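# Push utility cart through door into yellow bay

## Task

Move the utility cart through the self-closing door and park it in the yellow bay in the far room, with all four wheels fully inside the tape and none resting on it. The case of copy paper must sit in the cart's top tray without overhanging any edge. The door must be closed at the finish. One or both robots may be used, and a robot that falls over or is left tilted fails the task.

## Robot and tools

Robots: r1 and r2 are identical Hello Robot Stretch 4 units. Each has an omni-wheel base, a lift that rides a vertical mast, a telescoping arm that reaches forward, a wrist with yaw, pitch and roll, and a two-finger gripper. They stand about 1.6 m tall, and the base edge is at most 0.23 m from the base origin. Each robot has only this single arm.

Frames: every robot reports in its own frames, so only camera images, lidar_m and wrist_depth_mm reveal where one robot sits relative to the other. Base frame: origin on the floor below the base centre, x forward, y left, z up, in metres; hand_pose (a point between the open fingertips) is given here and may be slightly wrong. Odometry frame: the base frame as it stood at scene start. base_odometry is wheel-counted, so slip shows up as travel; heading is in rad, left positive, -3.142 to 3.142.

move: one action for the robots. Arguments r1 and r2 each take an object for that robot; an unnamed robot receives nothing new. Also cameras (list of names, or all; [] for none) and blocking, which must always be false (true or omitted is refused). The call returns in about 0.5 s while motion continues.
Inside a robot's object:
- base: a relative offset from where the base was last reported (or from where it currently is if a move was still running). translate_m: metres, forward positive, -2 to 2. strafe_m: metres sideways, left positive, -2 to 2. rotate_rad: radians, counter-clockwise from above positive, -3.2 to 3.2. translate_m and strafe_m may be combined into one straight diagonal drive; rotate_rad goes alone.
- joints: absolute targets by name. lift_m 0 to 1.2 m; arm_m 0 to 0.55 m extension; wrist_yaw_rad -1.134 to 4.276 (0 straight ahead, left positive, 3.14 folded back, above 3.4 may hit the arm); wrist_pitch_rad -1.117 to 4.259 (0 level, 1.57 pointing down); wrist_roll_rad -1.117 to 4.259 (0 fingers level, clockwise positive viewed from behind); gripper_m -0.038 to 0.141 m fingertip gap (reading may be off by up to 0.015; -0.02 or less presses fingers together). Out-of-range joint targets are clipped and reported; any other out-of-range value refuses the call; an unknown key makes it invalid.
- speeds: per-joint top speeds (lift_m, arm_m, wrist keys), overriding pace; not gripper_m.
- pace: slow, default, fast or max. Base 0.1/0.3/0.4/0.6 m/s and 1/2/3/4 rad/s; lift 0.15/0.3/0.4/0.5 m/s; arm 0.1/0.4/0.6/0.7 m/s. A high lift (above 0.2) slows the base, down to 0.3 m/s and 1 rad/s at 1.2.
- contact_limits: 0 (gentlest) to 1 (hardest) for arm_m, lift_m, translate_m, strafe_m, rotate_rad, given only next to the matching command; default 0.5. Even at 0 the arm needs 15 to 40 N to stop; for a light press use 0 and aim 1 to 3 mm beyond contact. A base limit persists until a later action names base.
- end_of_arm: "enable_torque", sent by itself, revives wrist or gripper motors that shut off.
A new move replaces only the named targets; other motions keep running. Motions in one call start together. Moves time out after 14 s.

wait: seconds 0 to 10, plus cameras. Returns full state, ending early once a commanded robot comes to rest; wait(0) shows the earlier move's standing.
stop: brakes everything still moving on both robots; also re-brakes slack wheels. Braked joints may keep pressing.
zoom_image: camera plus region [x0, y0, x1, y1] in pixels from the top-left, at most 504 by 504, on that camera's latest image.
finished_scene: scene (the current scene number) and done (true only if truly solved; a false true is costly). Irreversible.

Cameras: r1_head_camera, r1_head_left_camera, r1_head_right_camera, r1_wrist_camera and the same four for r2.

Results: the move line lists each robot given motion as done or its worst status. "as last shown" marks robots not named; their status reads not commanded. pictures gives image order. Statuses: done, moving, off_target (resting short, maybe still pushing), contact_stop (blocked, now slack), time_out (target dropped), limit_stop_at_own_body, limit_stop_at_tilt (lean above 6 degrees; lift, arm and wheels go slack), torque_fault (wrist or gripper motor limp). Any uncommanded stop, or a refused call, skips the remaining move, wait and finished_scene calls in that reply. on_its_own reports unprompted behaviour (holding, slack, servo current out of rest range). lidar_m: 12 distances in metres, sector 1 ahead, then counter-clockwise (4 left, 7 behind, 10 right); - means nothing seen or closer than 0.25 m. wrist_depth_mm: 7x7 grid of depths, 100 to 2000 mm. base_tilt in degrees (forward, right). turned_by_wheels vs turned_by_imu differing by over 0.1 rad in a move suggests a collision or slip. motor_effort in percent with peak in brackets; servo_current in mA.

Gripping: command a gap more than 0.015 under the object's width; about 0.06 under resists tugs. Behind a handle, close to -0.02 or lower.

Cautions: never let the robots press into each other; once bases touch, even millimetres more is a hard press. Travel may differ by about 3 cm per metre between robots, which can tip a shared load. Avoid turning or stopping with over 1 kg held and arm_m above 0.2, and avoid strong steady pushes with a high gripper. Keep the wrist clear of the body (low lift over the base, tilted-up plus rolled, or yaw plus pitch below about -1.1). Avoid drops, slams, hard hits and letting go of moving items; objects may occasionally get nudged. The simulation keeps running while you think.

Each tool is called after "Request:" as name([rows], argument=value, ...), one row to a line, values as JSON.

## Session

Request:
wait(seconds=0)

Scene clock: 0.00 s.
r1.base_odometry: x=+0.000 y=+0.000 heading=+0.000
r1.turned_by_wheels: +0.000
r1.turned_by_imu: +0.000
r1.base_tilt: forward=-1.6 right=+1.3
r1.lidar_m: 0.96 1.73 2.02 2.40 3.92 1.59 0.85 0.76 0.78 0.89 0.77 0.77
r1.base_status: not commanded
r1.joint_positions: lift_m=+0.124 arm_m=+0.000 wrist_yaw_rad=+3.194 wrist_pitch_rad=+0.002 wrist_roll_rad=+0.000 gripper_m=+0.056
r1.joint_status: not commanded
r1.measured_speeds: all 0
r1.motor_effort: lift_m=+19 arm_m=-4 wheel_0=-2 wheel_1=+1 wheel_2=+0
r1.servo_current: wrist_yaw_rad=59 wrist_pitch_rad=46 wrist_roll_rad=46 gripper_m=39
r1.hand_pose: x=-0.1216 y=+0.0722 z=+0.3019 quat_wxyz=(-0.026, -0.001, +0.000, +1.000) (m; r1's base frame)
r1.wrist_depth_mm: - 135 - - - - - / - 135 135 - - - - / - 133 174 - - - - / 110 136 206 - - - - / 137 - - - - - - / - - 194 1118 193 1160 1138 / - 759 759 809 788 831 809
r2.base_odometry: x=+0.000 y=+0.000 heading=+0.000
r2.turned_by_wheels: +0.000
r2.turned_by_imu: +0.000
r2.base_tilt: forward=-0.6 right=+0.1
r2.lidar_m: 1.27 1.30 1.54 2.30 2.33 2.74 1.39 1.38 2.74 2.36 2.39 1.46
r2.base_status: not commanded
r2.joint_positions: lift_m=+0.200 arm_m=+0.000 wrist_yaw_rad=+3.211 wrist_pitch_rad=+0.001 wrist_roll_rad=+0.000 gripper_m=+0.056
r2.joint_status: not commanded
r2.measured_speeds: all 0
r2.motor_effort: lift_m=+18 arm_m=-4 wheel_0=-1 wheel_1=+1 wheel_2=+1
r2.servo_current: wrist_yaw_rad=46 wrist_pitch_rad=39 wrist_roll_rad=52 gripper_m=52
r2.hand_pose: x=-0.1229 y=+0.0671 z=+0.3779 quat_wxyz=(-0.035, -0.001, +0.000, +0.999) (m; r2's base frame)
r2.wrist_depth_mm: - - 137 - - - - / - - 137 - - - - / - 119 146 - - - - / - 141 176 - - - - / 215 - - - - - - / 213 1336 196 1281 192 1366 1205 / 200 244 946 112 - 904 891
pictures: r1_head_camera, r1_head_left_camera, r1_head_right_camera, r1_wrist_camera, r2_head_camera, r2_head_left_camera, r2_head_right_camera, r2_wrist_camera
Images, in order (width x height): r1_head_camera 420x560, r1_head_left_camera 420x672, r1_head_right_camera 420x672, r1_wrist_camera 616x392, r2_head_camera 420x560, r2_head_left_camera 420x672, r2_head_right_camera 420x672, r2_wrist_camera 616x392.

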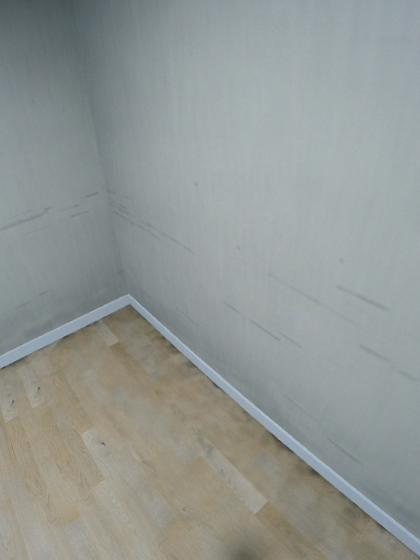

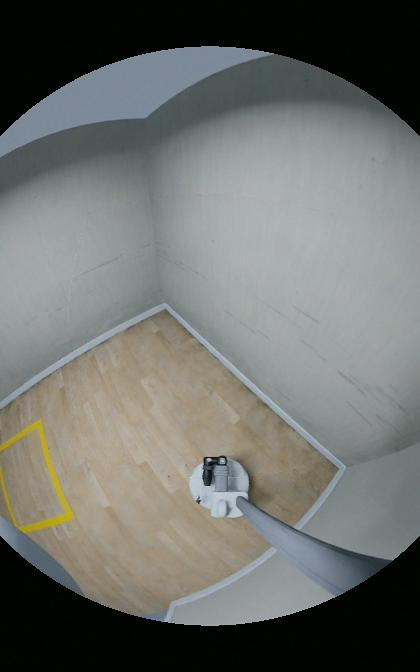

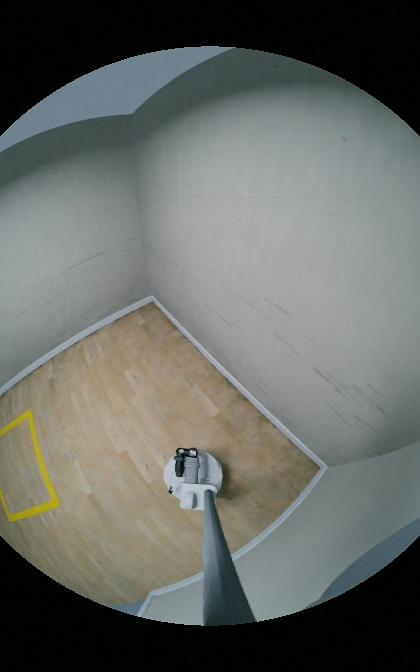

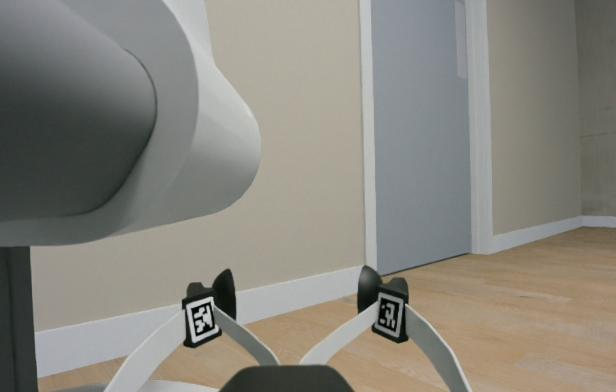

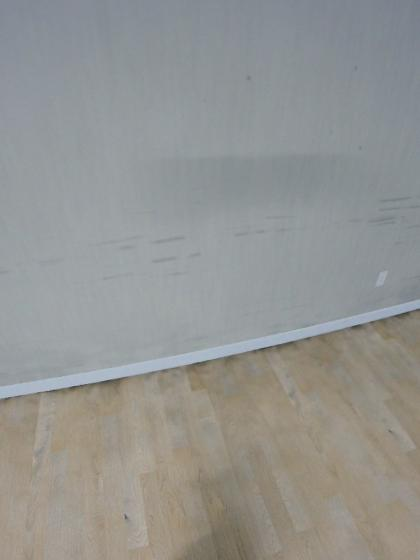

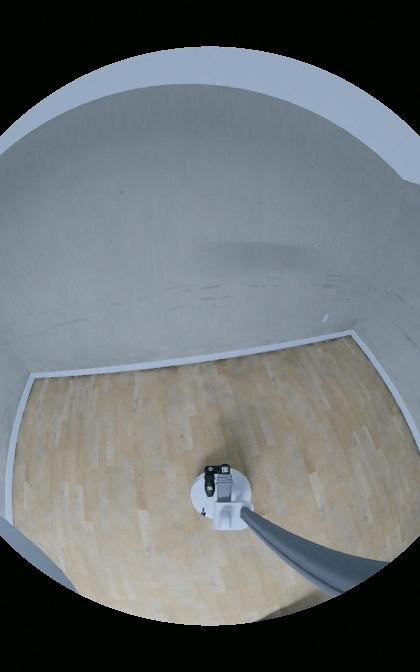

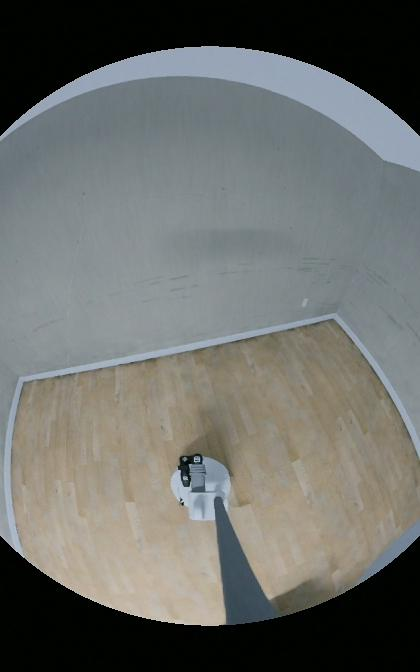

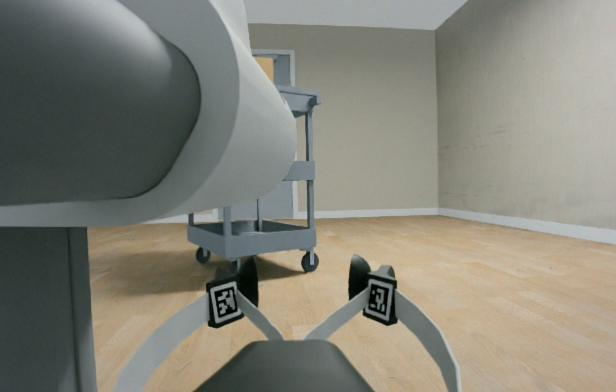

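Request:
move(blocking=false, r1={"base":{"rotate_rad":1.9},"joints":{"lift_m":0.6}}, r2={"base":{"rotate_rad":3.0},"joints":{"lift_m":0.6}}, cameras=[])

Request:
wait(seconds=3, cameras=[])

Request:
wait(seconds=2, cameras=["r1_head_camera","r1_head_left_camera","r2_head_camera","r2_head_left_camera"])

Scene clock: 7.67 s.
move: r1 moving; r2 moving
r1.base_odometry: x=+0.000 y=+0.000 heading=+0.253
r1.turned_by_wheels: +0.253
r1.turned_by_imu: +0.253
r1.base_tilt: forward=-1.6 right=+1.3
r1.lidar_m: 1.15 2.01 2.10 2.97 2.65 1.07 0.80 0.74 0.80 0.80 0.71 0.82
r1.base_status: rotate_rad moving
r1.joint_positions: lift_m=+0.162 arm_m=+0.000 wrist_yaw_rad=+3.194 wrist_pitch_rad=+0.002 wrist_roll_rad=+0.000 gripper_m=+0.056
r1.joint_status: lift_m moving
r1.measured_speeds: translate_m=+0.000 strafe_m=+0.000 rotate_rad=+0.974 lift_m=+0.146 arm_m=+0.000 wrist_yaw_rad=+0.000 wrist_pitch_rad=+0.000 wrist_roll_rad=+0.000
r1.motor_effort: lift_m=+24(27) arm_m=-4(4) wheel_0=-7(9) wheel_1=-6(7) wheel_2=-6(7)
r1.servo_current: wrist_yaw_rad=46(59) wrist_pitch_rad=39(52) wrist_roll_rad=33(65) gripper_m=39(46)
r1.hand_pose: x=-0.1216 y=+0.0722 z=+0.3395 quat_wxyz=(-0.026, -0.001, +0.000, +1.000) (m; r1's base frame)
r1.wrist_depth_mm: - 135 - - - - - / - 135 135 - - - 1808 / - 133 175 - - - - / 110 136 207 - - - - / 137 - - - - - - / - - 192 - 193 1255 1255 / - - 831 878 866 891 878
r2.base_odometry: x=+0.000 y=+0.000 heading=+0.252
r2.turned_by_wheels: +0.252
r2.turned_by_imu: +0.245
r2.base_tilt: forward=-0.7 right=+0.0
r2.lidar_m: 1.27 1.35 1.91 2.30 2.42 3.34 1.42 3.33 2.47 2.38 1.81 1.34
r2.base_status: rotate_rad moving
r2.joint_positions: lift_m=+0.238 arm_m=+0.000 wrist_yaw_rad=+3.211 wrist_pitch_rad=+0.001 wrist_roll_rad=+0.000 gripper_m=+0.056
r2.joint_status: lift_m moving
r2.measured_speeds: translate_m=+0.002 strafe_m=+0.000 rotate_rad=+0.977 lift_m=+0.146 arm_m=+0.000 wrist_yaw_rad=+0.000 wrist_pitch_rad=+0.000 wrist_roll_rad=+0.000
r2.motor_effort: lift_m=+23(25) arm_m=-4(4) wheel_0=-4(9) wheel_1=-10(10) wheel_2=-10(11)
r2.servo_current: wrist_yaw_rad=52(52) wrist_pitch_rad=46(46) wrist_roll_rad=52(65) gripper_m=46(52)
r2.hand_pose: x=-0.1229 y=+0.0671 z=+0.4157 quat_wxyz=(-0.035, -0.001, +0.000, +0.999) (m; r2's base frame)
r2.wrist_depth_mm: - - 137 - - - - / - 107 137 1808 - - - / - 119 147 - - - - / - 141 177 - - - - / 216 - - - - - - / 204 1430 196 1464 192 1499 1308 / 201 244 1025 112 - 991 960
pictures: none
No camera images: "cameras" was empty.

Scene clock: 9.97 s.
earlier move: r1 moving; r2 done
r1.base_odometry: x=+0.000 y=+0.000 heading=+1.900
r1.turned_by_wheels: +1.647
r1.turned_by_imu: +1.656
r1.base_tilt: forward=-1.6 right=+1.3
r1.lidar_m: 3.24 2.17 0.98 0.76 0.73 0.81 0.78 0.76 0.84 1.26 2.01 2.16
r1.base_status: done
r1.joint_positions: lift_m=+0.600 arm_m=+0.000 wrist_yaw_rad=+3.194 wrist_pitch_rad=+0.002 wrist_roll_rad=+0.000 gripper_m=+0.056
r1.joint_status: lift_m moving
r1.measured_speeds: all 0
r1.motor_effort: lift_m=+27(28) arm_m=-4(4) wheel_0=-2(10) wheel_1=+0(9) wheel_2=+0(8)
r1.servo_current: wrist_yaw_rad=52(65) wrist_pitch_rad=33(52) wrist_roll_rad=33(65) gripper_m=46(52)
r1.hand_pose: x=-0.1216 y=+0.0722 z=+0.7771 quat_wxyz=(-0.026, -0.001, +0.000, +1.000) (m; r1's base frame)
r1.wrist_depth_mm: - 135 - - - - - / - 135 145 - - - - / - 132 174 - - - - / 110 136 206 - - - - / - - - - - - - / - - 194 - 191 - - / - - - - - - -
r2.base_odometry: x=+0.000 y=+0.000 heading=+2.999
r2.turned_by_wheels: +2.747
r2.turned_by_imu: +2.674
r2.base_tilt: forward=-0.6 right=+0.0
r2.lidar_m: 1.51 1.34 3.02 2.39 2.36 1.67 1.32 1.28 1.41 2.17 2.31 2.54
r2.base_status: done
r2.joint_positions: lift_m=+0.600 arm_m=+0.000 wrist_yaw_rad=+3.211 wrist_pitch_rad=+0.001 wrist_roll_rad=+0.000 gripper_m=+0.056
r2.joint_status: all done
r2.measured_speeds: all 0
r2.motor_effort: lift_m=+21(26) arm_m=-4(4) wheel_0=-3(10) wheel_1=-2(10) wheel_2=-5(13)
r2.servo_current: wrist_yaw_rad=52(52) wrist_pitch_rad=46(46) wrist_roll_rad=39(65) gripper_m=46(52)
r2.hand_pose: x=-0.1228 y=+0.0671 z=+0.7776 quat_wxyz=(-0.035, -0.001, +0.000, +0.999) (m; r2's base frame)
r2.wrist_depth_mm: - - 137 - - - - / - 108 137 - - - - / - 120 148 235 - - - / - 141 165 - - - - / 216 - - - - - - / 204 - 189 - 189 - - / 201 125 - 112 - 1708 1756
wait: 2.30 of 3 s (r2 has come to rest)
pictures: none
No camera images: "cameras" was empty.

Scene clock: 10.03 s.
earlier move: r1 done
r1.base_odometry: x=+0.000 y=+0.000 heading=+1.900
r1.turned_by_wheels: +0.000
r1.turned_by_imu: +0.000
r1.base_tilt: forward=-1.5 right=+1.3
r1.lidar_m: 3.25 2.17 0.99 0.77 0.75 0.82 0.78 0.76 0.87 1.26 1.99 2.18
r1.base_status: done
r1.joint_positions: lift_m=+0.600 arm_m=+0.000 wrist_yaw_rad=+3.194 wrist_pitch_rad=+0.002 wrist_roll_rad=+0.000 gripper_m=+0.056
r1.joint_status: all done
r1.measured_speeds: all 0
r1.motor_effort: lift_m=+24(28) arm_m=-4(4) wheel_0=-2(10) wheel_1=+0(9) wheel_2=+0(8)
r1.servo_current: wrist_yaw_rad=39(65) wrist_pitch_rad=46(52) wrist_roll_rad=39(65) gripper_m=39(52)
r1.hand_pose: x=-0.1216 y=+0.0722 z=+0.7771 quat_wxyz=(-0.026, -0.001, +0.000, +1.000) (m; r1's base frame)
r1.wrist_depth_mm: - 135 - - - - - / - 135 145 - - - - / - 132 173 - - - - / 110 136 205 - - - - / - - - - - - - / - - 195 - 191 - - / - - - - - - -
r2.base_odometry: x=+0.000 y=+0.000 heading=+2.999
r2.turned_by_wheels: +0.000
r2.turned_by_imu: +0.000
r2.base_tilt: forward=-0.7 right=+0.0
r2.lidar_m: 1.54 1.36 3.05 2.37 2.36 1.64 1.30 1.26 1.41 2.15 2.30 2.52
r2.base_status: done
r2.joint_positions: lift_m=+0.600 arm_m=+0.000 wrist_yaw_rad=+3.211 wrist_pitch_rad=+0.001 wrist_roll_rad=+0.000 gripper_m=+0.056
r2.joint_status: all done
r2.measured_speeds: all 0
r2.motor_effort: lift_m=+21(26) arm_m=-4(4) wheel_0=-3(10) wheel_1=-3(10) wheel_2=-4(13)
r2.servo_current: wrist_yaw_rad=52(52) wrist_pitch_rad=39(46) wrist_roll_rad=46(65) gripper_m=52(52)
r2.hand_pose: x=-0.1228 y=+0.0671 z=+0.7776 quat_wxyz=(-0.035, -0.001, +0.000, +0.999) (m; r2's base frame)
r2.wrist_depth_mm: - - 137 - - - - / - 108 137 - - - - / - 120 148 236 - - - / - 141 165 - - - - / 216 - - - - - - / 203 - 189 - 189 - - / 201 125 - 112 - 1661 1708
wait: 0.07 of 2 s (r1 has come to rest)
pictures: r1_head_camera, r1_head_left_camera, r2_head_camera, r2_head_left_camera
Images, in order (width x height): r1_head_camera 420x560, r1_head_left_camera 420x672, r2_head_camera 420x560, r2_head_left_camera 420x672.

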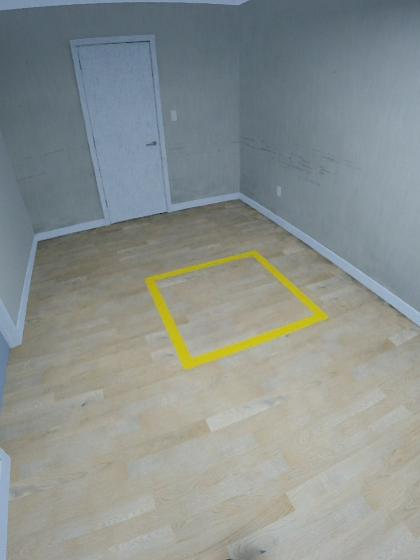

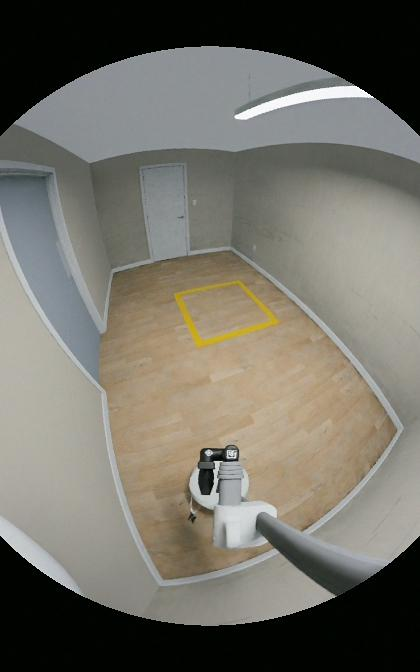

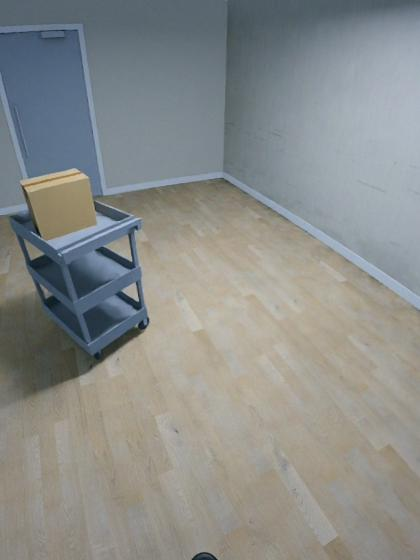

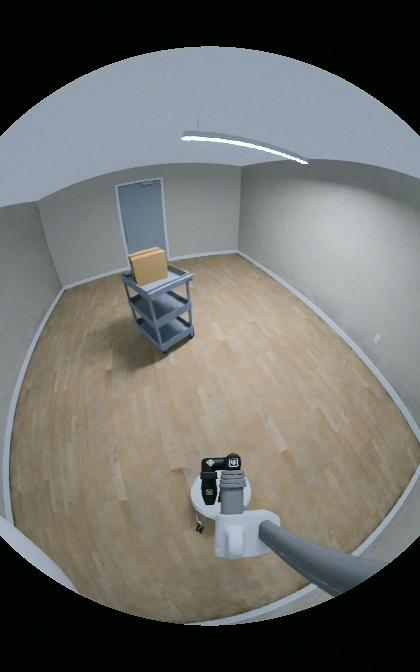

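Request:
move(blocking=false, r2={"base":{"translate_m":1.98,"strafe_m":-0.33},"joints":{"lift_m":0.87,"wrist_yaw_rad":0.0,"gripper_m":0.1},"pace":"fast"}, r1={"base":{"rotate_rad":0.3},"joints":{"wrist_yaw_rad":0.0}}, cameras=[])

Request:
zoom_image(camera="r2_head_camera", region=[0, 140, 180, 380])

Request:
wait(seconds=4, cameras=[])

Request:
wait(seconds=4, cameras=["r2_head_camera","r1_head_left_camera","r2_head_left_camera"])

Scene clock: 64.87 s.
move: r1 moving; r2 moving
r1.base_odometry: x=+0.000 y=+0.000 heading=+2.126
r1.turned_by_wheels: +0.226
r1.turned_by_imu: +0.227
r1.base_tilt: forward=-1.6 right=+1.3
r1.lidar_m: 3.92 1.54 0.88 0.75 0.75 0.86 0.75 0.78 0.99 1.85 2.01 2.43
r1.base_status: rotate_rad moving
r1.joint_positions: lift_m=+0.600 arm_m=+0.000 wrist_yaw_rad=+2.607 wrist_pitch_rad=+0.002 wrist_roll_rad=+0.000 gripper_m=+0.056
r1.joint_status: wrist_yaw_rad moving
r1.measured_speeds: translate_m=+0.001 strafe_m=+0.000 rotate_rad=+0.575 lift_m=+0.000 arm_m=+0.000 wrist_yaw_rad=-1.821 wrist_pitch_rad=+0.000 wrist_roll_rad=+0.000
r1.motor_effort: lift_m=+24(24) arm_m=-3(4) wheel_0=-4(8) wheel_1=-3(7) wheel_2=-2(7)
r1.servo_current: wrist_yaw_rad=137(137) wrist_pitch_rad=39(46) wrist_roll_rad=39(52) gripper_m=39(46)
r1.hand_pose: x=-0.0328 y=+0.2221 z=+0.7772 quat_wxyz=(+0.264, -0.001, +0.000, +0.965) (m; r1's base frame)
r1.wrist_depth_mm: - - - - - - - / - - - - - - - / - - - - - - - / - - - - - - - / - - - - - - - / - - 195 - 192 - - / - - - - - - -
r2.base_odometry: x=-0.049 y=+0.015 heading=+2.999
r2.turned_by_wheels: +0.000
r2.turned_by_imu: +0.001
r2.base_tilt: forward=-0.7 right=+0.1
r2.lidar_m: 1.45 1.33 3.02 2.41 2.38 1.71 1.34 1.32 1.46 2.23 2.28 2.51
r2.base_status: translate_m moving; strafe_m moving
r2.joint_positions: lift_m=+0.663 arm_m=+0.000 wrist_yaw_rad=+2.603 wrist_pitch_rad=+0.001 wrist_roll_rad=+0.000 gripper_m=+0.075
r2.joint_status: lift_m moving; wrist_yaw_rad moving; gripper_m moving
r2.measured_speeds: translate_m=+0.195 strafe_m=-0.034 rotate_rad=+0.002 lift_m=+0.244 arm_m=+0.000 wrist_yaw_rad=-1.726 wrist_pitch_rad=+0.000 wrist_roll_rad=+0.000
r2.motor_effort: lift_m=+23(25) arm_m=-4(4) wheel_0=+9(12) wheel_1=+7(9) wheel_2=-16(16)
r2.servo_current: wrist_yaw_rad=85(137) wrist_pitch_rad=39(46) wrist_roll_rad=33(52) gripper_m=85(91)
r2.hand_pose: x=-0.0317 y=+0.2230 z=+0.8410 quat_wxyz=(+0.266, -0.001, +0.000, +0.964) (m; r2's base frame)
r2.wrist_depth_mm: - - - - - - - / - - - - - - - / 243 - - - - - - / - - - - - - - / - - - - - - - / - - 191 - 190 - - / - 126 - 112 1921 1708 1756
pictures: none
No camera images: "cameras" was empty.

Scaled by 2.100 from the camera's 420x560 image, which has a finer 1200x1600 frame.

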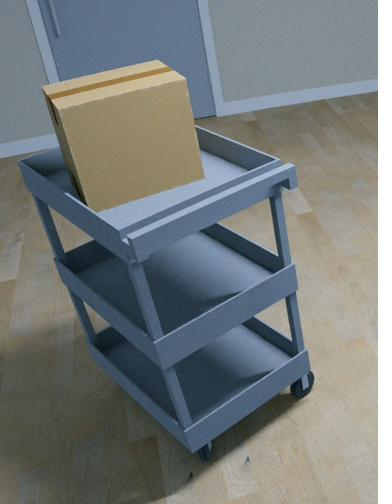

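Scene clock: 66.87 s.
earlier move: r1 done; r2 moving
r1.base_odometry: x=+0.000 y=+0.000 heading=+2.200
r1.turned_by_wheels: +0.073
r1.turned_by_imu: +0.074
r1.base_tilt: forward=-1.6 right=+1.3
r1.lidar_m: 3.91 1.25 0.81 0.73 0.75 0.84 0.77 0.79 1.01 1.98 2.04 2.58
r1.base_status: done
r1.joint_positions: lift_m=+0.600 arm_m=+0.000 wrist_yaw_rad=+0.003 wrist_pitch_rad=+0.002 wrist_roll_rad=+0.000 gripper_m=+0.056
r1.joint_status: all done
r1.measured_speeds: all 0
r1.motor_effort: lift_m=+24(24) arm_m=-2(4) wheel_0=-3(8) wheel_1=+0(7) wheel_2=+0(7)
r1.servo_current: wrist_yaw_rad=39(137) wrist_pitch_rad=46(52) wrist_roll_rad=26(72) gripper_m=39(52)
r1.hand_pose: x=+0.4595 y=-0.0867 z=+0.7772 quat_wxyz=(+1.000, +0.000, +0.001, +0.001) (m; r1's base frame)
r1.wrist_depth_mm: - - - - - - - / 1708 - - - - - - / 1661 - - - - - - / - - - - - - - / - - - - - - - / - - 211 - 193 - - / 1756 1808 1756 164 1983 1808 1863
r2.base_odometry: x=-0.766 y=+0.243 heading=+2.999
r2.turned_by_wheels: +0.000
r2.turned_by_imu: +0.001
r2.base_tilt: forward=-0.7 right=+0.1
r2.lidar_m: 3.18 0.80 0.82 2.86 2.75 2.52 2.01 1.97 2.15 1.93 1.86 2.07
r2.base_status: translate_m moving; strafe_m moving
r2.joint_positions: lift_m=+0.870 arm_m=+0.000 wrist_yaw_rad=+0.003 wrist_pitch_rad=+0.001 wrist_roll_rad=+0.000 gripper_m=+0.100
r2.joint_status: lift_m moving; wrist_yaw_rad moving; the others done
r2.measured_speeds: translate_m=+0.394 strafe_m=-0.065 rotate_rad=-0.002 lift_m=+0.000 arm_m=+0.000 wrist_yaw_rad=+0.000 wrist_pitch_rad=+0.000 wrist_roll_rad=+0.000
r2.motor_effort: lift_m=+22(26) arm_m=-4(4) wheel_0=+6(13) wheel_1=+6(9) wheel_2=-10(16)
r2.servo_current: wrist_yaw_rad=33(137) wrist_pitch_rad=39(46) wrist_roll_rad=46(59) gripper_m=46(91)
r2.hand_pose: x=+0.4596 y=-0.0866 z=+1.0476 quat_wxyz=(+1.000, +0.000, +0.001, +0.001) (m; r2's base frame)
r2.wrist_depth_mm: - - - - - - - / - - - - - - - / - - - - - - - / - - - - - - - / - - - - - - - / - - 198 - 216 - - / - - - 112 - - -
wait: 2.00 of 4 s (r1 has come to rest)
pictures: none
No camera images: "cameras" was empty.

Scene clock: 70.67 s.
earlier move: r2 done
r1.base_odometry: x=+0.000 y=+0.000 heading=+2.200
r1.turned_by_wheels: +0.000
r1.turned_by_imu: +0.000
r1.base_tilt: forward=-1.6 right=+1.3
r1.lidar_m: 3.90 1.29 0.82 0.72 0.76 0.83 0.75 0.77 1.01 2.01 2.05 2.60
r1.base_status: done
r1.joint_positions: lift_m=+0.600 arm_m=+0.000 wrist_yaw_rad=+0.003 wrist_pitch_rad=+0.002 wrist_roll_rad=+0.000 gripper_m=+0.056
r1.joint_status: all done
r1.measured_speeds: all 0
r1.motor_effort: lift_m=+24(24) arm_m=+4(4) wheel_0=-2(8) wheel_1=+0(7) wheel_2=+0(7)
r1.servo_current: wrist_yaw_rad=52(137) wrist_pitch_rad=52(52) wrist_roll_rad=52(72) gripper_m=46(52)
r1.hand_pose: x=+0.4595 y=-0.0867 z=+0.7772 quat_wxyz=(+1.000, +0.000, +0.001, +0.001) (m; r1's base frame)
r1.wrist_depth_mm: - - - - - - - / 1661 - - - - - - / 1661 - - - - - - / - - - - - - - / - - - - - - - / - - 211 - 193 - - / 1756 1921 1708 164 1983 1808 1863
r2.base_odometry: x=-1.913 y=+0.607 heading=+3.000
r2.turned_by_wheels: +0.000
r2.turned_by_imu: +0.002
r2.base_tilt: forward=-0.7 right=+0.1
r2.lidar_m: 2.16 2.76 3.04 0.80 0.68 3.75 3.02 2.99 1.62 1.30 1.26 1.38
r2.base_status: done
r2.joint_positions: lift_m=+0.870 arm_m=+0.000 wrist_yaw_rad=+0.003 wrist_pitch_rad=+0.001 wrist_roll_rad=+0.000 gripper_m=+0.100
r2.joint_status: all done
r2.measured_speeds: all 0
r2.motor_effort: lift_m=+21(26) arm_m=-4(4) wheel_0=+2(13) wheel_1=+3(9) wheel_2=+0(16)
r2.servo_current: wrist_yaw_rad=46(137) wrist_pitch_rad=46(52) wrist_roll_rad=46(59) gripper_m=52(91)
r2.hand_pose: x=+0.4596 y=-0.0866 z=+1.0476 quat_wxyz=(+1.000, +0.000, +0.001, +0.001) (m; r2's base frame)
r2.wrist_depth_mm: - - - - - - - / - - - - - - - / - - - - - - - / - - - - - - - / - - - - - - - / - - 198 - 196 - - / - - - 112 - - -
wait: 3.80 of 4 s (r2 has come to rest)
pictures: r1_head_left_camera, r2_head_camera, r2_head_left_camera
Images, in order (width x height): r1_head_left_camera 420x672, r2_head_camera 420x560, r2_head_left_camera 420x672.

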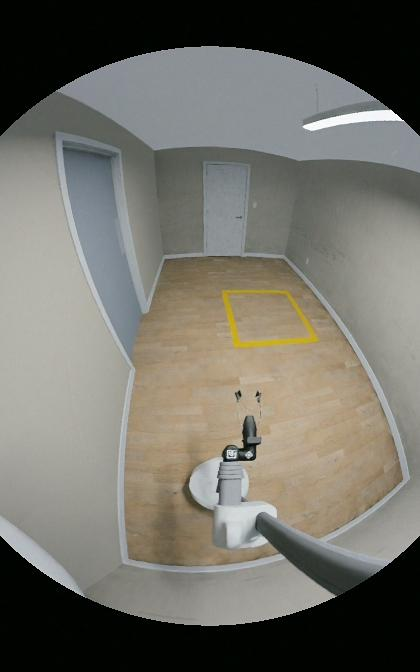

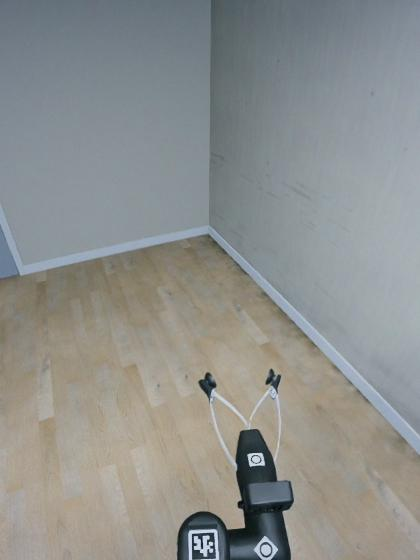

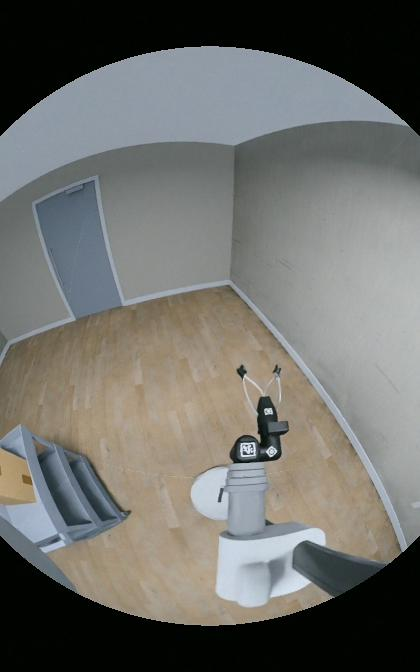

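Request:
move(blocking=false, r2={"base":{"rotate_rad":0.52}}, cameras=[])

Request:
wait(seconds=3, cameras=["r2_head_camera","r2_wrist_camera","r2_head_left_camera"])

Scene clock: 82.47 s.
move: r2 moving
r1: as last shown
r1.lidar_m: 3.92 1.26 0.82 0.70 0.76 0.83 0.76 0.81 1.01 2.02 2.03 2.58
r1.motor_effort: lift_m=+24(24) arm_m=+4(4) wheel_0=-2(3) wheel_1=+0(0) wheel_2=+0(0)
r1.servo_current: wrist_yaw_rad=39(65) wrist_pitch_rad=33(46) wrist_roll_rad=39(72) gripper_m=39(46)
r1.wrist_depth_mm: - - - - - - - / 1661 - - - - - - / 1708 - - - - - - / - - - - - - - / - - - - - - - / - - 211 - 193 - - / 1808 1921 1756 164 1983 1808 1863
r2.base_odometry: x=-1.913 y=+0.607 heading=-3.033
r2.turned_by_wheels: +0.251
r2.turned_by_imu: +0.244
r2.base_tilt: forward=-0.7 right=+0.0
r2.lidar_m: 2.77 2.81 1.04 0.68 0.69 3.25 2.99 2.16 1.39 1.26 1.27 1.62
r2.base_status: rotate_rad moving
r2.joint_positions: lift_m=+0.870 arm_m=+0.000 wrist_yaw_rad=+0.003 wrist_pitch_rad=+0.001 wrist_roll_rad=+0.000 gripper_m=+0.100
r2.joint_status: not commanded
r2.measured_speeds: translate_m=+0.000 strafe_m=-0.001 rotate_rad=+0.976 lift_m=+0.000 arm_m=+0.000 wrist_yaw_rad=+0.000 wrist_pitch_rad=+0.000 wrist_roll_rad=+0.000
r2.motor_effort: lift_m=+21(21) arm_m=-4(4) wheel_0=-7(9) wheel_1=-9(10) wheel_2=-11(11)
r2.servo_current: wrist_yaw_rad=46(52) wrist_pitch_rad=39(46) wrist_roll_rad=39(59) gripper_m=46(52)
r2.hand_pose: x=+0.4595 y=-0.0867 z=+1.0476 quat_wxyz=(+1.000, +0.000, +0.001, +0.001) (m; r2's base frame)
r2.wrist_depth_mm: - - - - - - - / - - - - - - - / - - - - - - - / - - - - - - - / - - - - - - - / - - 198 - 196 - - / - - - 112 - - -
pictures: none
No camera images: "cameras" was empty.

Scene clock: 83.33 s.
earlier move: r2 done
r1.base_odometry: x=+0.000 y=+0.000 heading=+2.200
r1.turned_by_wheels: +0.000
r1.turned_by_imu: +0.000
r1.base_tilt: forward=-1.6 right=+1.3
r1.lidar_m: 3.92 1.25 0.81 0.75 0.73 0.83 0.76 0.79 1.01 2.01 2.05 2.56
r1.base_status: not commanded
r1.joint_positions: lift_m=+0.600 arm_m=+0.000 wrist_yaw_rad=+0.003 wrist_pitch_rad=+0.002 wrist_roll_rad=+0.000 gripper_m=+0.056
r1.joint_status: not commanded
r1.measured_speeds: all 0
r1.motor_effort: lift_m=+24(24) arm_m=+4(4) wheel_0=-2(3) wheel_1=+0(0) wheel_2=+0(0)
r1.servo_current: wrist_yaw_rad=46(65) wrist_pitch_rad=39(52) wrist_roll_rad=52(72) gripper_m=46(46)
r1.hand_pose: x=+0.4595 y=-0.0867 z=+0.7772 quat_wxyz=(+1.000, +0.000, +0.001, +0.001) (m; r1's base frame)
r1.wrist_depth_mm: - - - - - - - / 1661 - - - - - - / 1661 - - - - - - / - - - - - - - / - - - - - - - / - - 211 - 193 - - / 1756 1863 1756 164 1921 1808 1863
r2.base_odometry: x=-1.913 y=+0.607 heading=-2.764
r2.turned_by_wheels: +0.269
r2.turned_by_imu: +0.262
r2.base_tilt: forward=-0.7 right=+0.1
r2.lidar_m: 2.75 2.97 0.79 0.69 3.77 3.02 2.99 1.62 1.27 1.26 1.38 2.11
r2.base_status: done
r2.joint_positions: lift_m=+0.870 arm_m=+0.000 wrist_yaw_rad=+0.003 wrist_pitch_rad=+0.001 wrist_roll_rad=+0.000 gripper_m=+0.100
r2.joint_status: not commanded
r2.measured_speeds: all 0
r2.motor_effort: lift_m=+21(21) arm_m=-3(4) wheel_0=-2(9) wheel_1=-3(10) wheel_2=-3(11)
r2.servo_current: wrist_yaw_rad=46(52) wrist_pitch_rad=39(46) wrist_roll_rad=46(59) gripper_m=52(59)
r2.hand_pose: x=+0.4595 y=-0.0867 z=+1.0476 quat_wxyz=(+1.000, +0.000, +0.001, +0.001) (m; r2's base frame)
r2.wrist_depth_mm: - - - - - - - / - - - - - - - / - - - - - - - / - - - - - - - / - - - - - - - / - - 198 - 216 - - / - - - 112 - - -
wait: 0.87 of 3 s (r2 has come to rest)
pictures: r2_head_camera, r2_head_left_camera, r2_wrist_camera
Images, in order (width x height): r2_head_camera 420x560, r2_head_left_camera 420x672, r2_wrist_camera 616x392.

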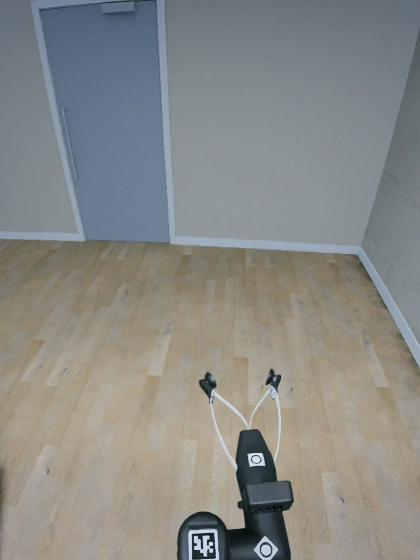

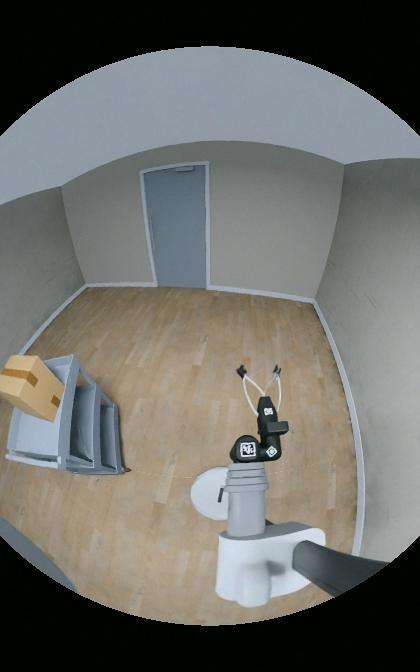

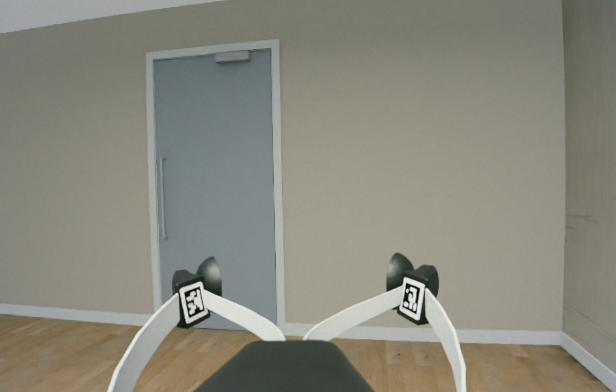

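Request:
move(blocking=false, r2={"base":{"translate_m":1.65,"strafe_m":1.0},"joints":{"arm_m":0.3},"pace":"fast"}, cameras=[])

Request:
wait(seconds=9, cameras=["r2_head_camera","r2_wrist_camera","r2_head_left_camera"])

Scene clock: 94.00 s.
move: r2 moving
r1: as last shown
r1.lidar_m: 3.88 1.26 0.83 0.74 0.77 0.86 0.75 0.80 1.03 2.01 2.07 2.58
r1.servo_current: wrist_yaw_rad=46(59) wrist_pitch_rad=33(52) wrist_roll_rad=39(59) gripper_m=39(46)
r1.wrist_depth_mm: - - - - - - - / 1661 - - - - - - / 1661 - - - - - - / - - - - - - - / - - - - - - - / - - 211 - 192 - - / 1756 1863 1756 164 1921 1808 1863
r2.base_odometry: x=-1.942 y=+0.569 heading=-2.765
r2.turned_by_wheels: +0.000
r2.turned_by_imu: +0.000
r2.base_tilt: forward=-0.7 right=+0.1
r2.lidar_m: 2.73 2.94 0.79 0.68 3.69 3.07 3.03 1.68 1.33 1.27 1.42 2.16
r2.base_status: translate_m moving; strafe_m moving
r2.joint_positions: lift_m=+0.870 arm_m=+0.076 wrist_yaw_rad=+0.002 wrist_pitch_rad=+0.001 wrist_roll_rad=+0.000 gripper_m=+0.100
r2.joint_status: arm_m moving
r2.measured_speeds: translate_m=+0.158 strafe_m=+0.095 rotate_rad=+0.002 lift_m=+0.000 arm_m=+0.293 wrist_yaw_rad=+0.000 wrist_pitch_rad=+0.000 wrist_roll_rad=+0.000
r2.motor_effort: lift_m=+21(21) arm_m=+6(11) wheel_0=-4(6) wheel_1=+13(13) wheel_2=-13(14)
r2.servo_current: wrist_yaw_rad=39(59) wrist_pitch_rad=46(46) wrist_roll_rad=46(59) gripper_m=52(52)
r2.hand_pose: x=+0.5355 y=-0.0868 z=+1.0476 quat_wxyz=(+1.000, +0.000, +0.001, +0.001) (m; r2's base frame)
r2.wrist_depth_mm: - - - - - - - / - - - - - - - / - - - - - - - / - - - - - - - / - - - - - - - / - - 198 - 216 - - / - - - 112 - - -
pictures: none
No camera images: "cameras" was empty.

Scene clock: 99.87 s.
earlier move: r2 done
r1.base_odometry: x=+0.000 y=+0.000 heading=+2.200
r1.turned_by_wheels: +0.000
r1.turned_by_imu: +0.000
r1.base_tilt: forward=-1.6 right=+1.3
r1.lidar_m: 3.92 1.29 0.80 0.74 0.74 0.84 0.76 0.77 1.02 1.97 2.04 2.59
r1.base_status: not commanded
r1.joint_positions: lift_m=+0.600 arm_m=+0.000 wrist_yaw_rad=+0.003 wrist_pitch_rad=+0.002 wrist_roll_rad=+0.000 gripper_m=+0.056
r1.joint_status: not commanded
r1.measured_speeds: all 0
r1.motor_effort: lift_m=+24(24) arm_m=+4(4) wheel_0=-3(3) wheel_1=+0(0) wheel_2=+0(0)
r1.servo_current: wrist_yaw_rad=52(72) wrist_pitch_rad=39(52) wrist_roll_rad=72(78) gripper_m=46(52)
r1.hand_pose: x=+0.4595 y=-0.0867 z=+0.7772 quat_wxyz=(+1.000, +0.000, +0.001, +0.001) (m; r1's base frame)
r1.wrist_depth_mm: - - - - - - - / 1661 - - - - - - / 1708 - - - - - - / - - - - - - - / - - - - - - - / - - 211 - 193 - - / 1708 1921 1756 164 1921 1808 1863
r2.base_odometry: x=-3.079 y=-0.930 heading=-2.765
r2.turned_by_wheels: +0.000
r2.turned_by_imu: +0.003
r2.base_tilt: forward=-0.7 right=+0.1
r2.lidar_m: 1.23 1.39 2.14 2.23 2.43 1.18 0.99 3.10 2.49 2.45 1.60 1.28
r2.base_status: done
r2.joint_positions: lift_m=+0.870 arm_m=+0.300 wrist_yaw_rad=+0.002 wrist_pitch_rad=+0.001 wrist_roll_rad=+0.000 gripper_m=+0.100
r2.joint_status: all done
r2.measured_speeds: all 0
r2.motor_effort: lift_m=+21(21) arm_m=+7(13) wheel_0=-4(9) wheel_1=-1(14) wheel_2=-1(15)
r2.servo_current: wrist_yaw_rad=39(65) wrist_pitch_rad=46(52) wrist_roll_rad=46(59) gripper_m=46(59)
r2.hand_pose: x=+0.7593 y=-0.0868 z=+1.0477 quat_wxyz=(+1.000, +0.000, +0.001, +0.001) (m; r2's base frame)
r2.wrist_depth_mm: - - - - - - - / - - - - - - - / - - - - - - - / - - - - - - - / - - - - - - - / - - 196 - 187 - - / - - - 112 - - -
wait: 5.87 of 9 s (r2 has come to rest)
pictures: r2_head_camera, r2_head_left_camera, r2_wrist_camera
Images, in order (width x height): r2_head_camera 420x560, r2_head_left_camera 420x672, r2_wrist_camera 616x392.

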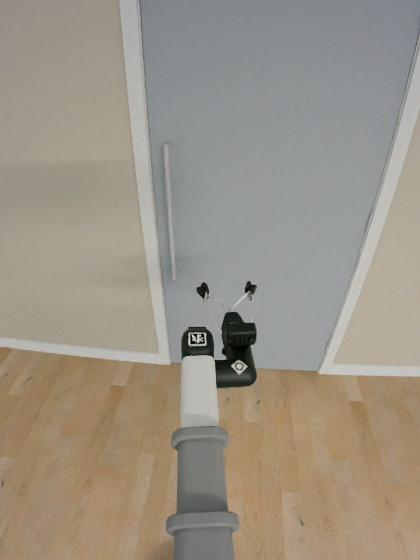

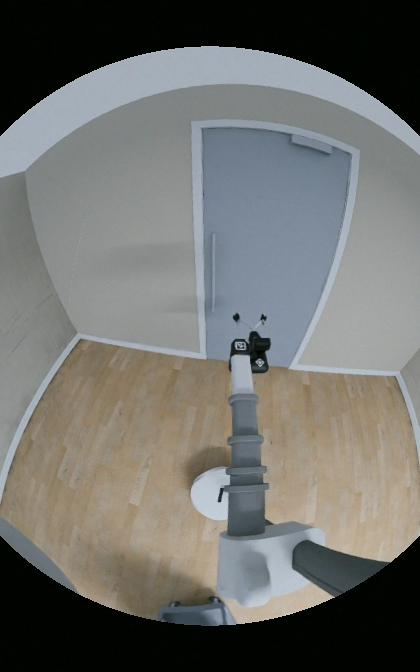

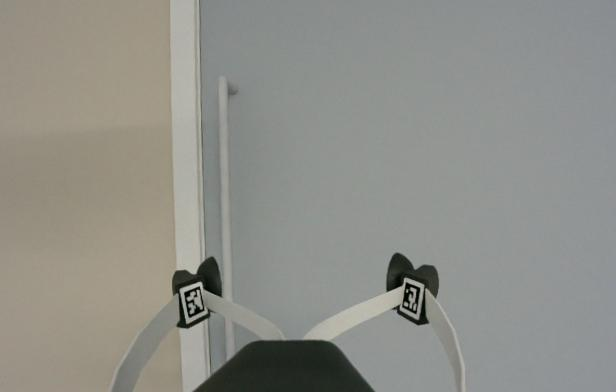

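Request:
move(blocking=false, r2={"base":{"rotate_rad":-0.1}}, cameras=[])

Request:
wait(seconds=2, cameras=[])

Request:
move(blocking=false, r2={"base":{"translate_m":0.1,"strafe_m":0.285},"joints":{"arm_m":0.431}}, cameras=[])

Request:
wait(seconds=4, cameras=["r2_head_camera","r2_wrist_camera"])

Scene clock: 110.37 s.
move: r2 moving
r1: as last shown
r1.lidar_m: 3.89 1.28 0.81 0.75 0.78 0.84 0.76 0.78 1.03 2.00 2.03 2.57
r1.motor_effort: lift_m=+24(24) arm_m=+4(4) wheel_0=-2(3) wheel_1=+0(0) wheel_2=+0(0)
r1.servo_current: wrist_yaw_rad=39(59) wrist_pitch_rad=39(52) wrist_roll_rad=46(72) gripper_m=39(46)
r1.wrist_depth_mm: - - - - - - - / 1661 - - - - - - / 1661 - - - - - - / - - - - - - - / - - - - - - - / - - 211 - 193 - - / 1756 1921 1808 164 1921 1808 1863
r2.base_odometry: x=-3.079 y=-0.930 heading=-2.864
r2.turned_by_wheels: -0.099
r2.turned_by_imu: -0.096
r2.base_tilt: forward=-0.7 right=+0.1
r2.lidar_m: 1.23 1.34 1.89 2.24 2.37 3.25 1.01 3.38 2.55 2.46 1.76 1.32
r2.base_status: rotate_rad moving
r2.joint_positions: lift_m=+0.870 arm_m=+0.300 wrist_yaw_rad=+0.002 wrist_pitch_rad=+0.001 wrist_roll_rad=+0.000 gripper_m=+0.100
r2.joint_status: not commanded
r2.measured_speeds: all 0
r2.motor_effort: lift_m=+21(21) arm_m=+7(7) wheel_0=+4(10) wheel_1=+3(8) wheel_2=+3(10)
r2.servo_current: wrist_yaw_rad=46(52) wrist_pitch_rad=39(46) wrist_roll_rad=46(52) gripper_m=52(52)
r2.hand_pose: x=+0.7593 y=-0.0868 z=+1.0477 quat_wxyz=(+1.000, +0.000, +0.001, +0.001) (m; r2's base frame)
r2.wrist_depth_mm: - 788 - - - - - / - - - - - - 732 / - - - - - - 723 / - - - - - - 741 / - - - - - - - / - - 189 - 187 - - / - 153 - 112 - - -
pictures: none
No camera images: "cameras" was empty.

Scene clock: 110.67 s.
earlier move: r2 done
r1.base_odometry: x=+0.000 y=+0.000 heading=+2.200
r1.turned_by_wheels: +0.000
r1.turned_by_imu: +0.000
r1.base_tilt: forward=-1.6 right=+1.3
r1.lidar_m: 3.91 1.26 0.80 0.75 0.76 0.85 0.76 0.79 1.01 2.00 2.03 2.59
r1.base_status: not commanded
r1.joint_positions: lift_m=+0.600 arm_m=+0.000 wrist_yaw_rad=+0.003 wrist_pitch_rad=+0.002 wrist_roll_rad=+0.000 gripper_m=+0.056
r1.joint_status: not commanded
r1.measured_speeds: all 0
r1.motor_effort: lift_m=+24(24) arm_m=+3(4) wheel_0=-3(3) wheel_1=+0(0) wheel_2=+0(0)
r1.servo_current: wrist_yaw_rad=46(59) wrist_pitch_rad=46(52) wrist_roll_rad=65(72) gripper_m=39(46)
r1.hand_pose: x=+0.4595 y=-0.0867 z=+0.7772 quat_wxyz=(+1.000, +0.000, +0.001, +0.001) (m; r1's base frame)
r1.wrist_depth_mm: - - - - - - - / 1661 - - - - - - / 1661 - - - - - - / - - - - - - - / - - - - - - - / - - 211 - 193 - - / 1756 1863 1808 164 1983 1808 1863
r2.base_odometry: x=-3.079 y=-0.930 heading=-2.864
r2.turned_by_wheels: +0.000
r2.turned_by_imu: +0.000
r2.base_tilt: forward=-0.7 right=+0.1
r2.lidar_m: 1.22 1.34 1.88 2.23 2.31 3.28 1.00 3.41 2.55 2.45 1.77 1.34
r2.base_status: done
r2.joint_positions: lift_m=+0.870 arm_m=+0.300 wrist_yaw_rad=+0.002 wrist_pitch_rad=+0.001 wrist_roll_rad=+0.000 gripper_m=+0.100
r2.joint_status: not commanded
r2.measured_speeds: all 0
r2.motor_effort: lift_m=+21(21) arm_m=+7(7) wheel_0=+3(10) wheel_1=+2(8) wheel_2=+3(10)
r2.servo_current: wrist_yaw_rad=39(52) wrist_pitch_rad=39(46) wrist_roll_rad=59(59) gripper_m=59(59)
r2.hand_pose: x=+0.7593 y=-0.0868 z=+1.0477 quat_wxyz=(+1.000, +0.000, +0.001, +0.001) (m; r2's base frame)
r2.wrist_depth_mm: - - - - - - - / - - - - - - 741 / - - - - - - 741 / - - - - - - 741 / - - - - - - 741 / - 174 190 - 187 - - / - 154 - 112 - - -
wait: 0.30 of 2 s (r2 has come to rest)
pictures: none
No camera images: "cameras" was empty.

Scene clock: 111.17 s.
move: r2 moving
r1: as last shown
r1.lidar_m: 3.86 1.25 0.81 0.73 0.76 0.84 0.77 0.80 1.02 2.00 2.03 2.58
r1.motor_effort: lift_m=+24(24) arm_m=+4(4) wheel_0=-3(3) wheel_1=+0(0) wheel_2=+0(0)
r1.servo_current: wrist_yaw_rad=39(65) wrist_pitch_rad=33(52) wrist_roll_rad=46(65) gripper_m=46(46)
r1.wrist_depth_mm: - - - - - - - / 1661 - - - - - - / 1661 - - - - - - / - - - - - - - / - - - - - - - / - - 211 - 193 - - / 1756 1921 1756 164 1983 1863 1863
r2.base_odometry: x=-3.081 y=-0.962 heading=-2.864
r2.turned_by_wheels: +0.000
r2.turned_by_imu: +0.000
r2.base_tilt: forward=-0.7 right=+0.1
r2.lidar_m: 1.23 1.33 1.89 2.20 2.31 3.23 1.02 1.51 2.59 2.48 1.78 1.31
r2.base_status: translate_m moving; strafe_m moving
r2.joint_positions: lift_m=+0.870 arm_m=+0.351 wrist_yaw_rad=+0.002 wrist_pitch_rad=+0.001 wrist_roll_rad=+0.000 gripper_m=+0.100
r2.joint_status: arm_m moving
r2.measured_speeds: translate_m=+0.042 strafe_m=+0.117 rotate_rad=+0.000 lift_m=+0.000 arm_m=+0.195 wrist_yaw_rad=+0.000 wrist_pitch_rad=+0.000 wrist_roll_rad=+0.000
r2.motor_effort: lift_m=+21(21) arm_m=+11(11) wheel_0=-7(11) wheel_1=+10(12) wheel_2=-8(8)
r2.servo_current: wrist_yaw_rad=52(65) wrist_pitch_rad=39(46) wrist_roll_rad=52(52) gripper_m=52(59)
r2.hand_pose: x=+0.8101 y=-0.0868 z=+1.0477 quat_wxyz=(+1.000, +0.000, +0.001, +0.001) (m; r2's base frame)
r2.wrist_depth_mm: - 732 - - - - - / - 723 - - - - - / - 723 - - - - - / - - - - - - - / - - - - - - - / - - 195 - 187 - - / - 691 - 112 - - -
pictures: none
No camera images: "cameras" was empty.

Scene clock: 113.30 s.
earlier move: r2 done
r1.base_odometry: x=+0.000 y=+0.000 heading=+2.200
r1.turned_by_wheels: +0.000
r1.turned_by_imu: +0.000
r1.base_tilt: forward=-1.6 right=+1.2
r1.lidar_m: 3.92 1.24 0.80 0.72 0.76 0.84 0.75 0.78 1.00 2.00 2.04 2.57
r1.base_status: not commanded
r1.joint_positions: lift_m=+0.600 arm_m=+0.000 wrist_yaw_rad=+0.003 wrist_pitch_rad=+0.002 wrist_roll_rad=+0.000 gripper_m=+0.056
r1.joint_status: not commanded
r1.measured_speeds: all 0
r1.motor_effort: lift_m=+24(24) arm_m=+4(4) wheel_0=-3(3) wheel_1=+0(0) wheel_2=+0(0)
r1.servo_current: wrist_yaw_rad=46(72) wrist_pitch_rad=39(52) wrist_roll_rad=39(65) gripper_m=39(52)
r1.hand_pose: x=+0.4595 y=-0.0867 z=+0.7772 quat_wxyz=(+1.000, +0.000, +0.001, +0.001) (m; r1's base frame)
r1.wrist_depth_mm: - - - - - - - / 1661 - - - - - - / 1661 - - - - - - / - - - - - - - / - - - - - - - / - - 212 - 193 - - / 1808 1921 1756 164 1921 1756 1863
r2.base_odometry: x=-3.097 y=-1.231 heading=-2.864
r2.turned_by_wheels: +0.000
r2.turned_by_imu: +0.000
r2.base_tilt: forward=-0.7 right=+0.1
r2.lidar_m: 1.12 1.25 1.73 1.94 2.06 2.86 1.18 1.17 2.84 2.75 1.64 1.19
r2.base_status: done
r2.joint_positions: lift_m=+0.870 arm_m=+0.431 wrist_yaw_rad=+0.002 wrist_pitch_rad=+0.001 wrist_roll_rad=+0.000 gripper_m=+0.100
r2.joint_status: all done
r2.measured_speeds: all 0
r2.motor_effort: lift_m=+21(21) arm_m=+8(12) wheel_0=-2(11) wheel_1=+1(12) wheel_2=-5(9)
r2.servo_current: wrist_yaw_rad=59(65) wrist_pitch_rad=33(46) wrist_roll_rad=59(65) gripper_m=52(59)
r2.hand_pose: x=+0.8902 y=-0.0868 z=+1.0477 quat_wxyz=(+1.000, +0.000, +0.001, +0.001) (m; r2's base frame)
r2.wrist_depth_mm: - - 549 - - - - / - - 554 - - - - / - - 549 - - - - / - - 564 - - - - / - - 549 - - - - / - - 189 - 188 - - / - - - 112 - - -
wait: 2.13 of 4 s (r2 has come to rest)
pictures: r2_head_camera, r2_wrist_camera
Images, in order (width x height): r2_head_camera 420x560, r2_wrist_camera 616x392.

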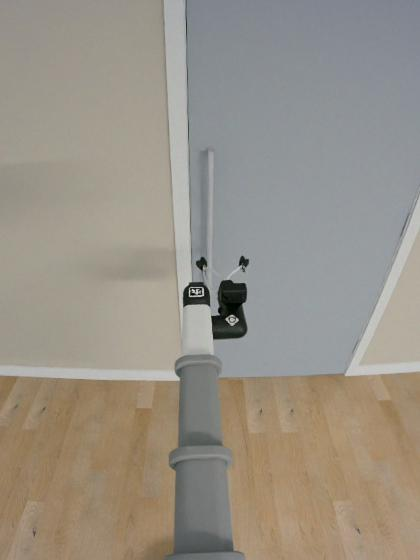

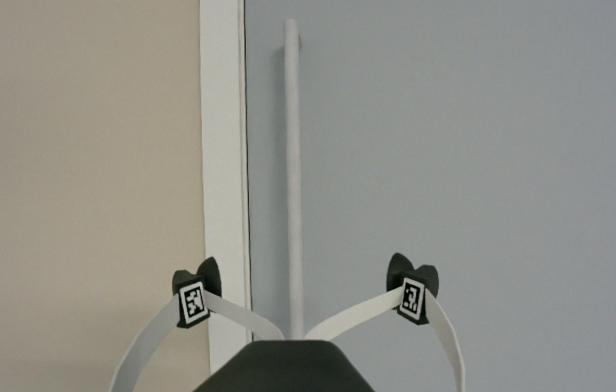

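Request:
move(blocking=false, r2={"base":{"translate_m":0.15,"strafe_m":0.012},"pace":"slow"}, cameras=[])

Request:
wait(seconds=3, cameras=["r2_head_camera","r2_wrist_camera"])

Request:
zoom_image(camera="r2_head_camera", region=[120, 120, 320, 340])

Scene clock: 121.30 s.
move: r2 moving
r1: as last shown
r1.base_tilt: forward=-1.6 right=+1.3
r1.lidar_m: 3.92 1.27 0.81 0.74 0.78 0.85 0.75 0.77 1.03 2.00 2.04 2.57
r1.motor_effort: lift_m=+24(24) arm_m=+4(4) wheel_0=-2(3) wheel_1=+0(0) wheel_2=+0(0)
r1.servo_current: wrist_yaw_rad=65(65) wrist_pitch_rad=39(52) wrist_roll_rad=52(65) gripper_m=39(46)
r1.wrist_depth_mm: - - - - - - - / 1661 - - - - - - / 1661 - - - - - - / - - - - - - - / - - - - - - - / - - 211 - 193 - - / 1708 1863 1808 164 1921 1808 1863
r2.base_odometry: x=-3.109 y=-1.236 heading=-2.864
r2.turned_by_wheels: +0.000
r2.turned_by_imu: +0.001
r2.base_tilt: forward=-0.7 right=+0.0
r2.lidar_m: 1.11 1.22 1.73 1.94 2.05 2.86 1.19 1.19 2.84 2.74 1.60 1.20
r2.base_status: translate_m moving; strafe_m moving
r2.joint_positions: lift_m=+0.870 arm_m=+0.431 wrist_yaw_rad=+0.002 wrist_pitch_rad=+0.001 wrist_roll_rad=+0.000 gripper_m=+0.100
r2.joint_status: not commanded
r2.measured_speeds: translate_m=+0.048 strafe_m=+0.004 rotate_rad=-0.001 lift_m=+0.000 arm_m=+0.000 wrist_yaw_rad=+0.000 wrist_pitch_rad=+0.000 wrist_roll_rad=+0.000
r2.motor_effort: lift_m=+21(21) arm_m=+8(8) wheel_0=+4(6) wheel_1=+8(8) wheel_2=-7(10)
r2.servo_current: wrist_yaw_rad=52(52) wrist_pitch_rad=39(52) wrist_roll_rad=46(52) gripper_m=52(52)
r2.hand_pose: x=+0.8902 y=-0.0868 z=+1.0477 quat_wxyz=(+1.000, +0.000, +0.001, +0.001) (m; r2's base frame)
r2.wrist_depth_mm: - - - - - - - / - - 539 - - - - / - - 544 - - - - / - - 549 - - - - / - - 549 - - - - / - - 189 - 187 - - / - - - 112 - - -
pictures: none
No camera images: "cameras" was empty.

Scene clock: 123.60 s.
earlier move: r2 done
r1.base_odometry: x=+0.000 y=+0.000 heading=+2.200
r1.turned_by_wheels: +0.000
r1.turned_by_imu: +0.000
r1.base_tilt: forward=-1.6 right=+1.3
r1.lidar_m: 3.89 1.23 0.82 0.74 0.77 0.85 0.77 0.78 1.02 2.01 2.05 2.59
r1.base_status: not commanded
r1.joint_positions: lift_m=+0.600 arm_m=+0.000 wrist_yaw_rad=+0.003 wrist_pitch_rad=+0.002 wrist_roll_rad=+0.000 gripper_m=+0.056
r1.joint_status: not commanded
r1.measured_speeds: all 0
r1.motor_effort: lift_m=+24(24) arm_m=+4(4) wheel_0=-2(3) wheel_1=+0(0) wheel_2=+0(0)
r1.servo_current: wrist_yaw_rad=33(65) wrist_pitch_rad=33(52) wrist_roll_rad=65(72) gripper_m=39(52)
r1.hand_pose: x=+0.4595 y=-0.0867 z=+0.7772 quat_wxyz=(+1.000, +0.000, +0.001, +0.001) (m; r1's base frame)
r1.wrist_depth_mm: - - - - - - - / 1708 - - - - - - / 1661 - - - - - - / - - - - - - - / - - - - - - - / - - 211 - 193 - - / 1756 1921 1808 164 1921 1863 1863
r2.base_odometry: x=-3.238 y=-1.284 heading=-2.864
r2.turned_by_wheels: +0.000
r2.turned_by_imu: +0.000
r2.base_tilt: forward=-0.7 right=+0.0
r2.lidar_m: 0.93 1.09 1.54 1.92 2.01 2.84 1.32 1.29 2.86 2.76 1.43 1.07
r2.base_status: done
r2.joint_positions: lift_m=+0.870 arm_m=+0.431 wrist_yaw_rad=+0.002 wrist_pitch_rad=+0.001 wrist_roll_rad=+0.000 gripper_m=+0.100
r2.joint_status: not commanded
r2.measured_speeds: all 0
r2.motor_effort: lift_m=+21(21) arm_m=+7(8) wheel_0=+5(12) wheel_1=+5(9) wheel_2=-6(12)
r2.servo_current: wrist_yaw_rad=46(65) wrist_pitch_rad=46(52) wrist_roll_rad=46(65) gripper_m=59(59)
r2.hand_pose: x=+0.8903 y=-0.0868 z=+1.0477 quat_wxyz=(+1.000, +0.000, +0.001, +0.001) (m; r2's base frame)
r2.wrist_depth_mm: 415 410 - 329 - - - / 418 407 - 334 - - - / 421 413 - - - - - / 421 418 - - - - - / 424 418 407 - - - - / - 424 198 163 187 - - / - 418 - 112 - - -
wait: 2.30 of 3 s (r2 has come to rest)
pictures: r2_head_camera, r2_wrist_camera
Images, in order (width x height): r2_head_camera 420x560, r2_wrist_camera 616x392.

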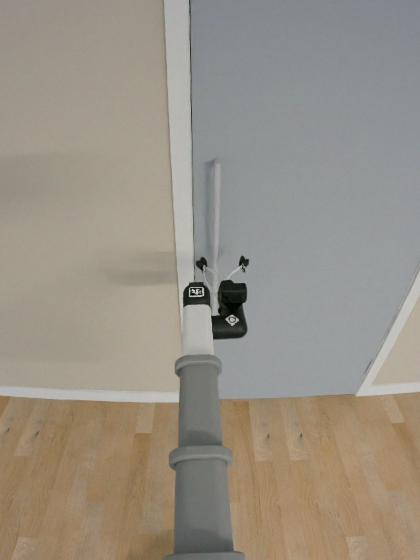

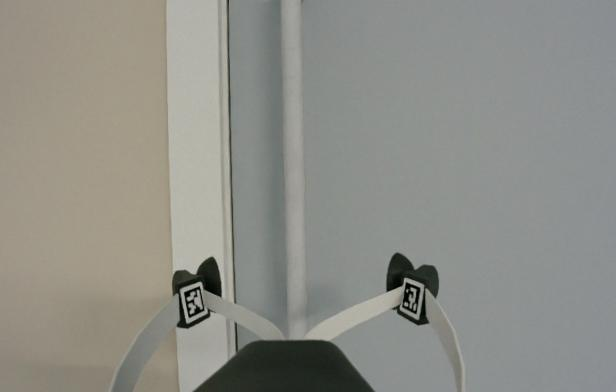

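Scaled by 2.291 from the camera's 420x560 image, which has a finer 1200x1600 frame.

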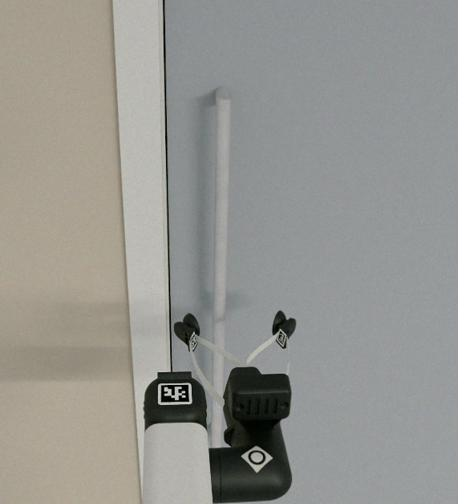

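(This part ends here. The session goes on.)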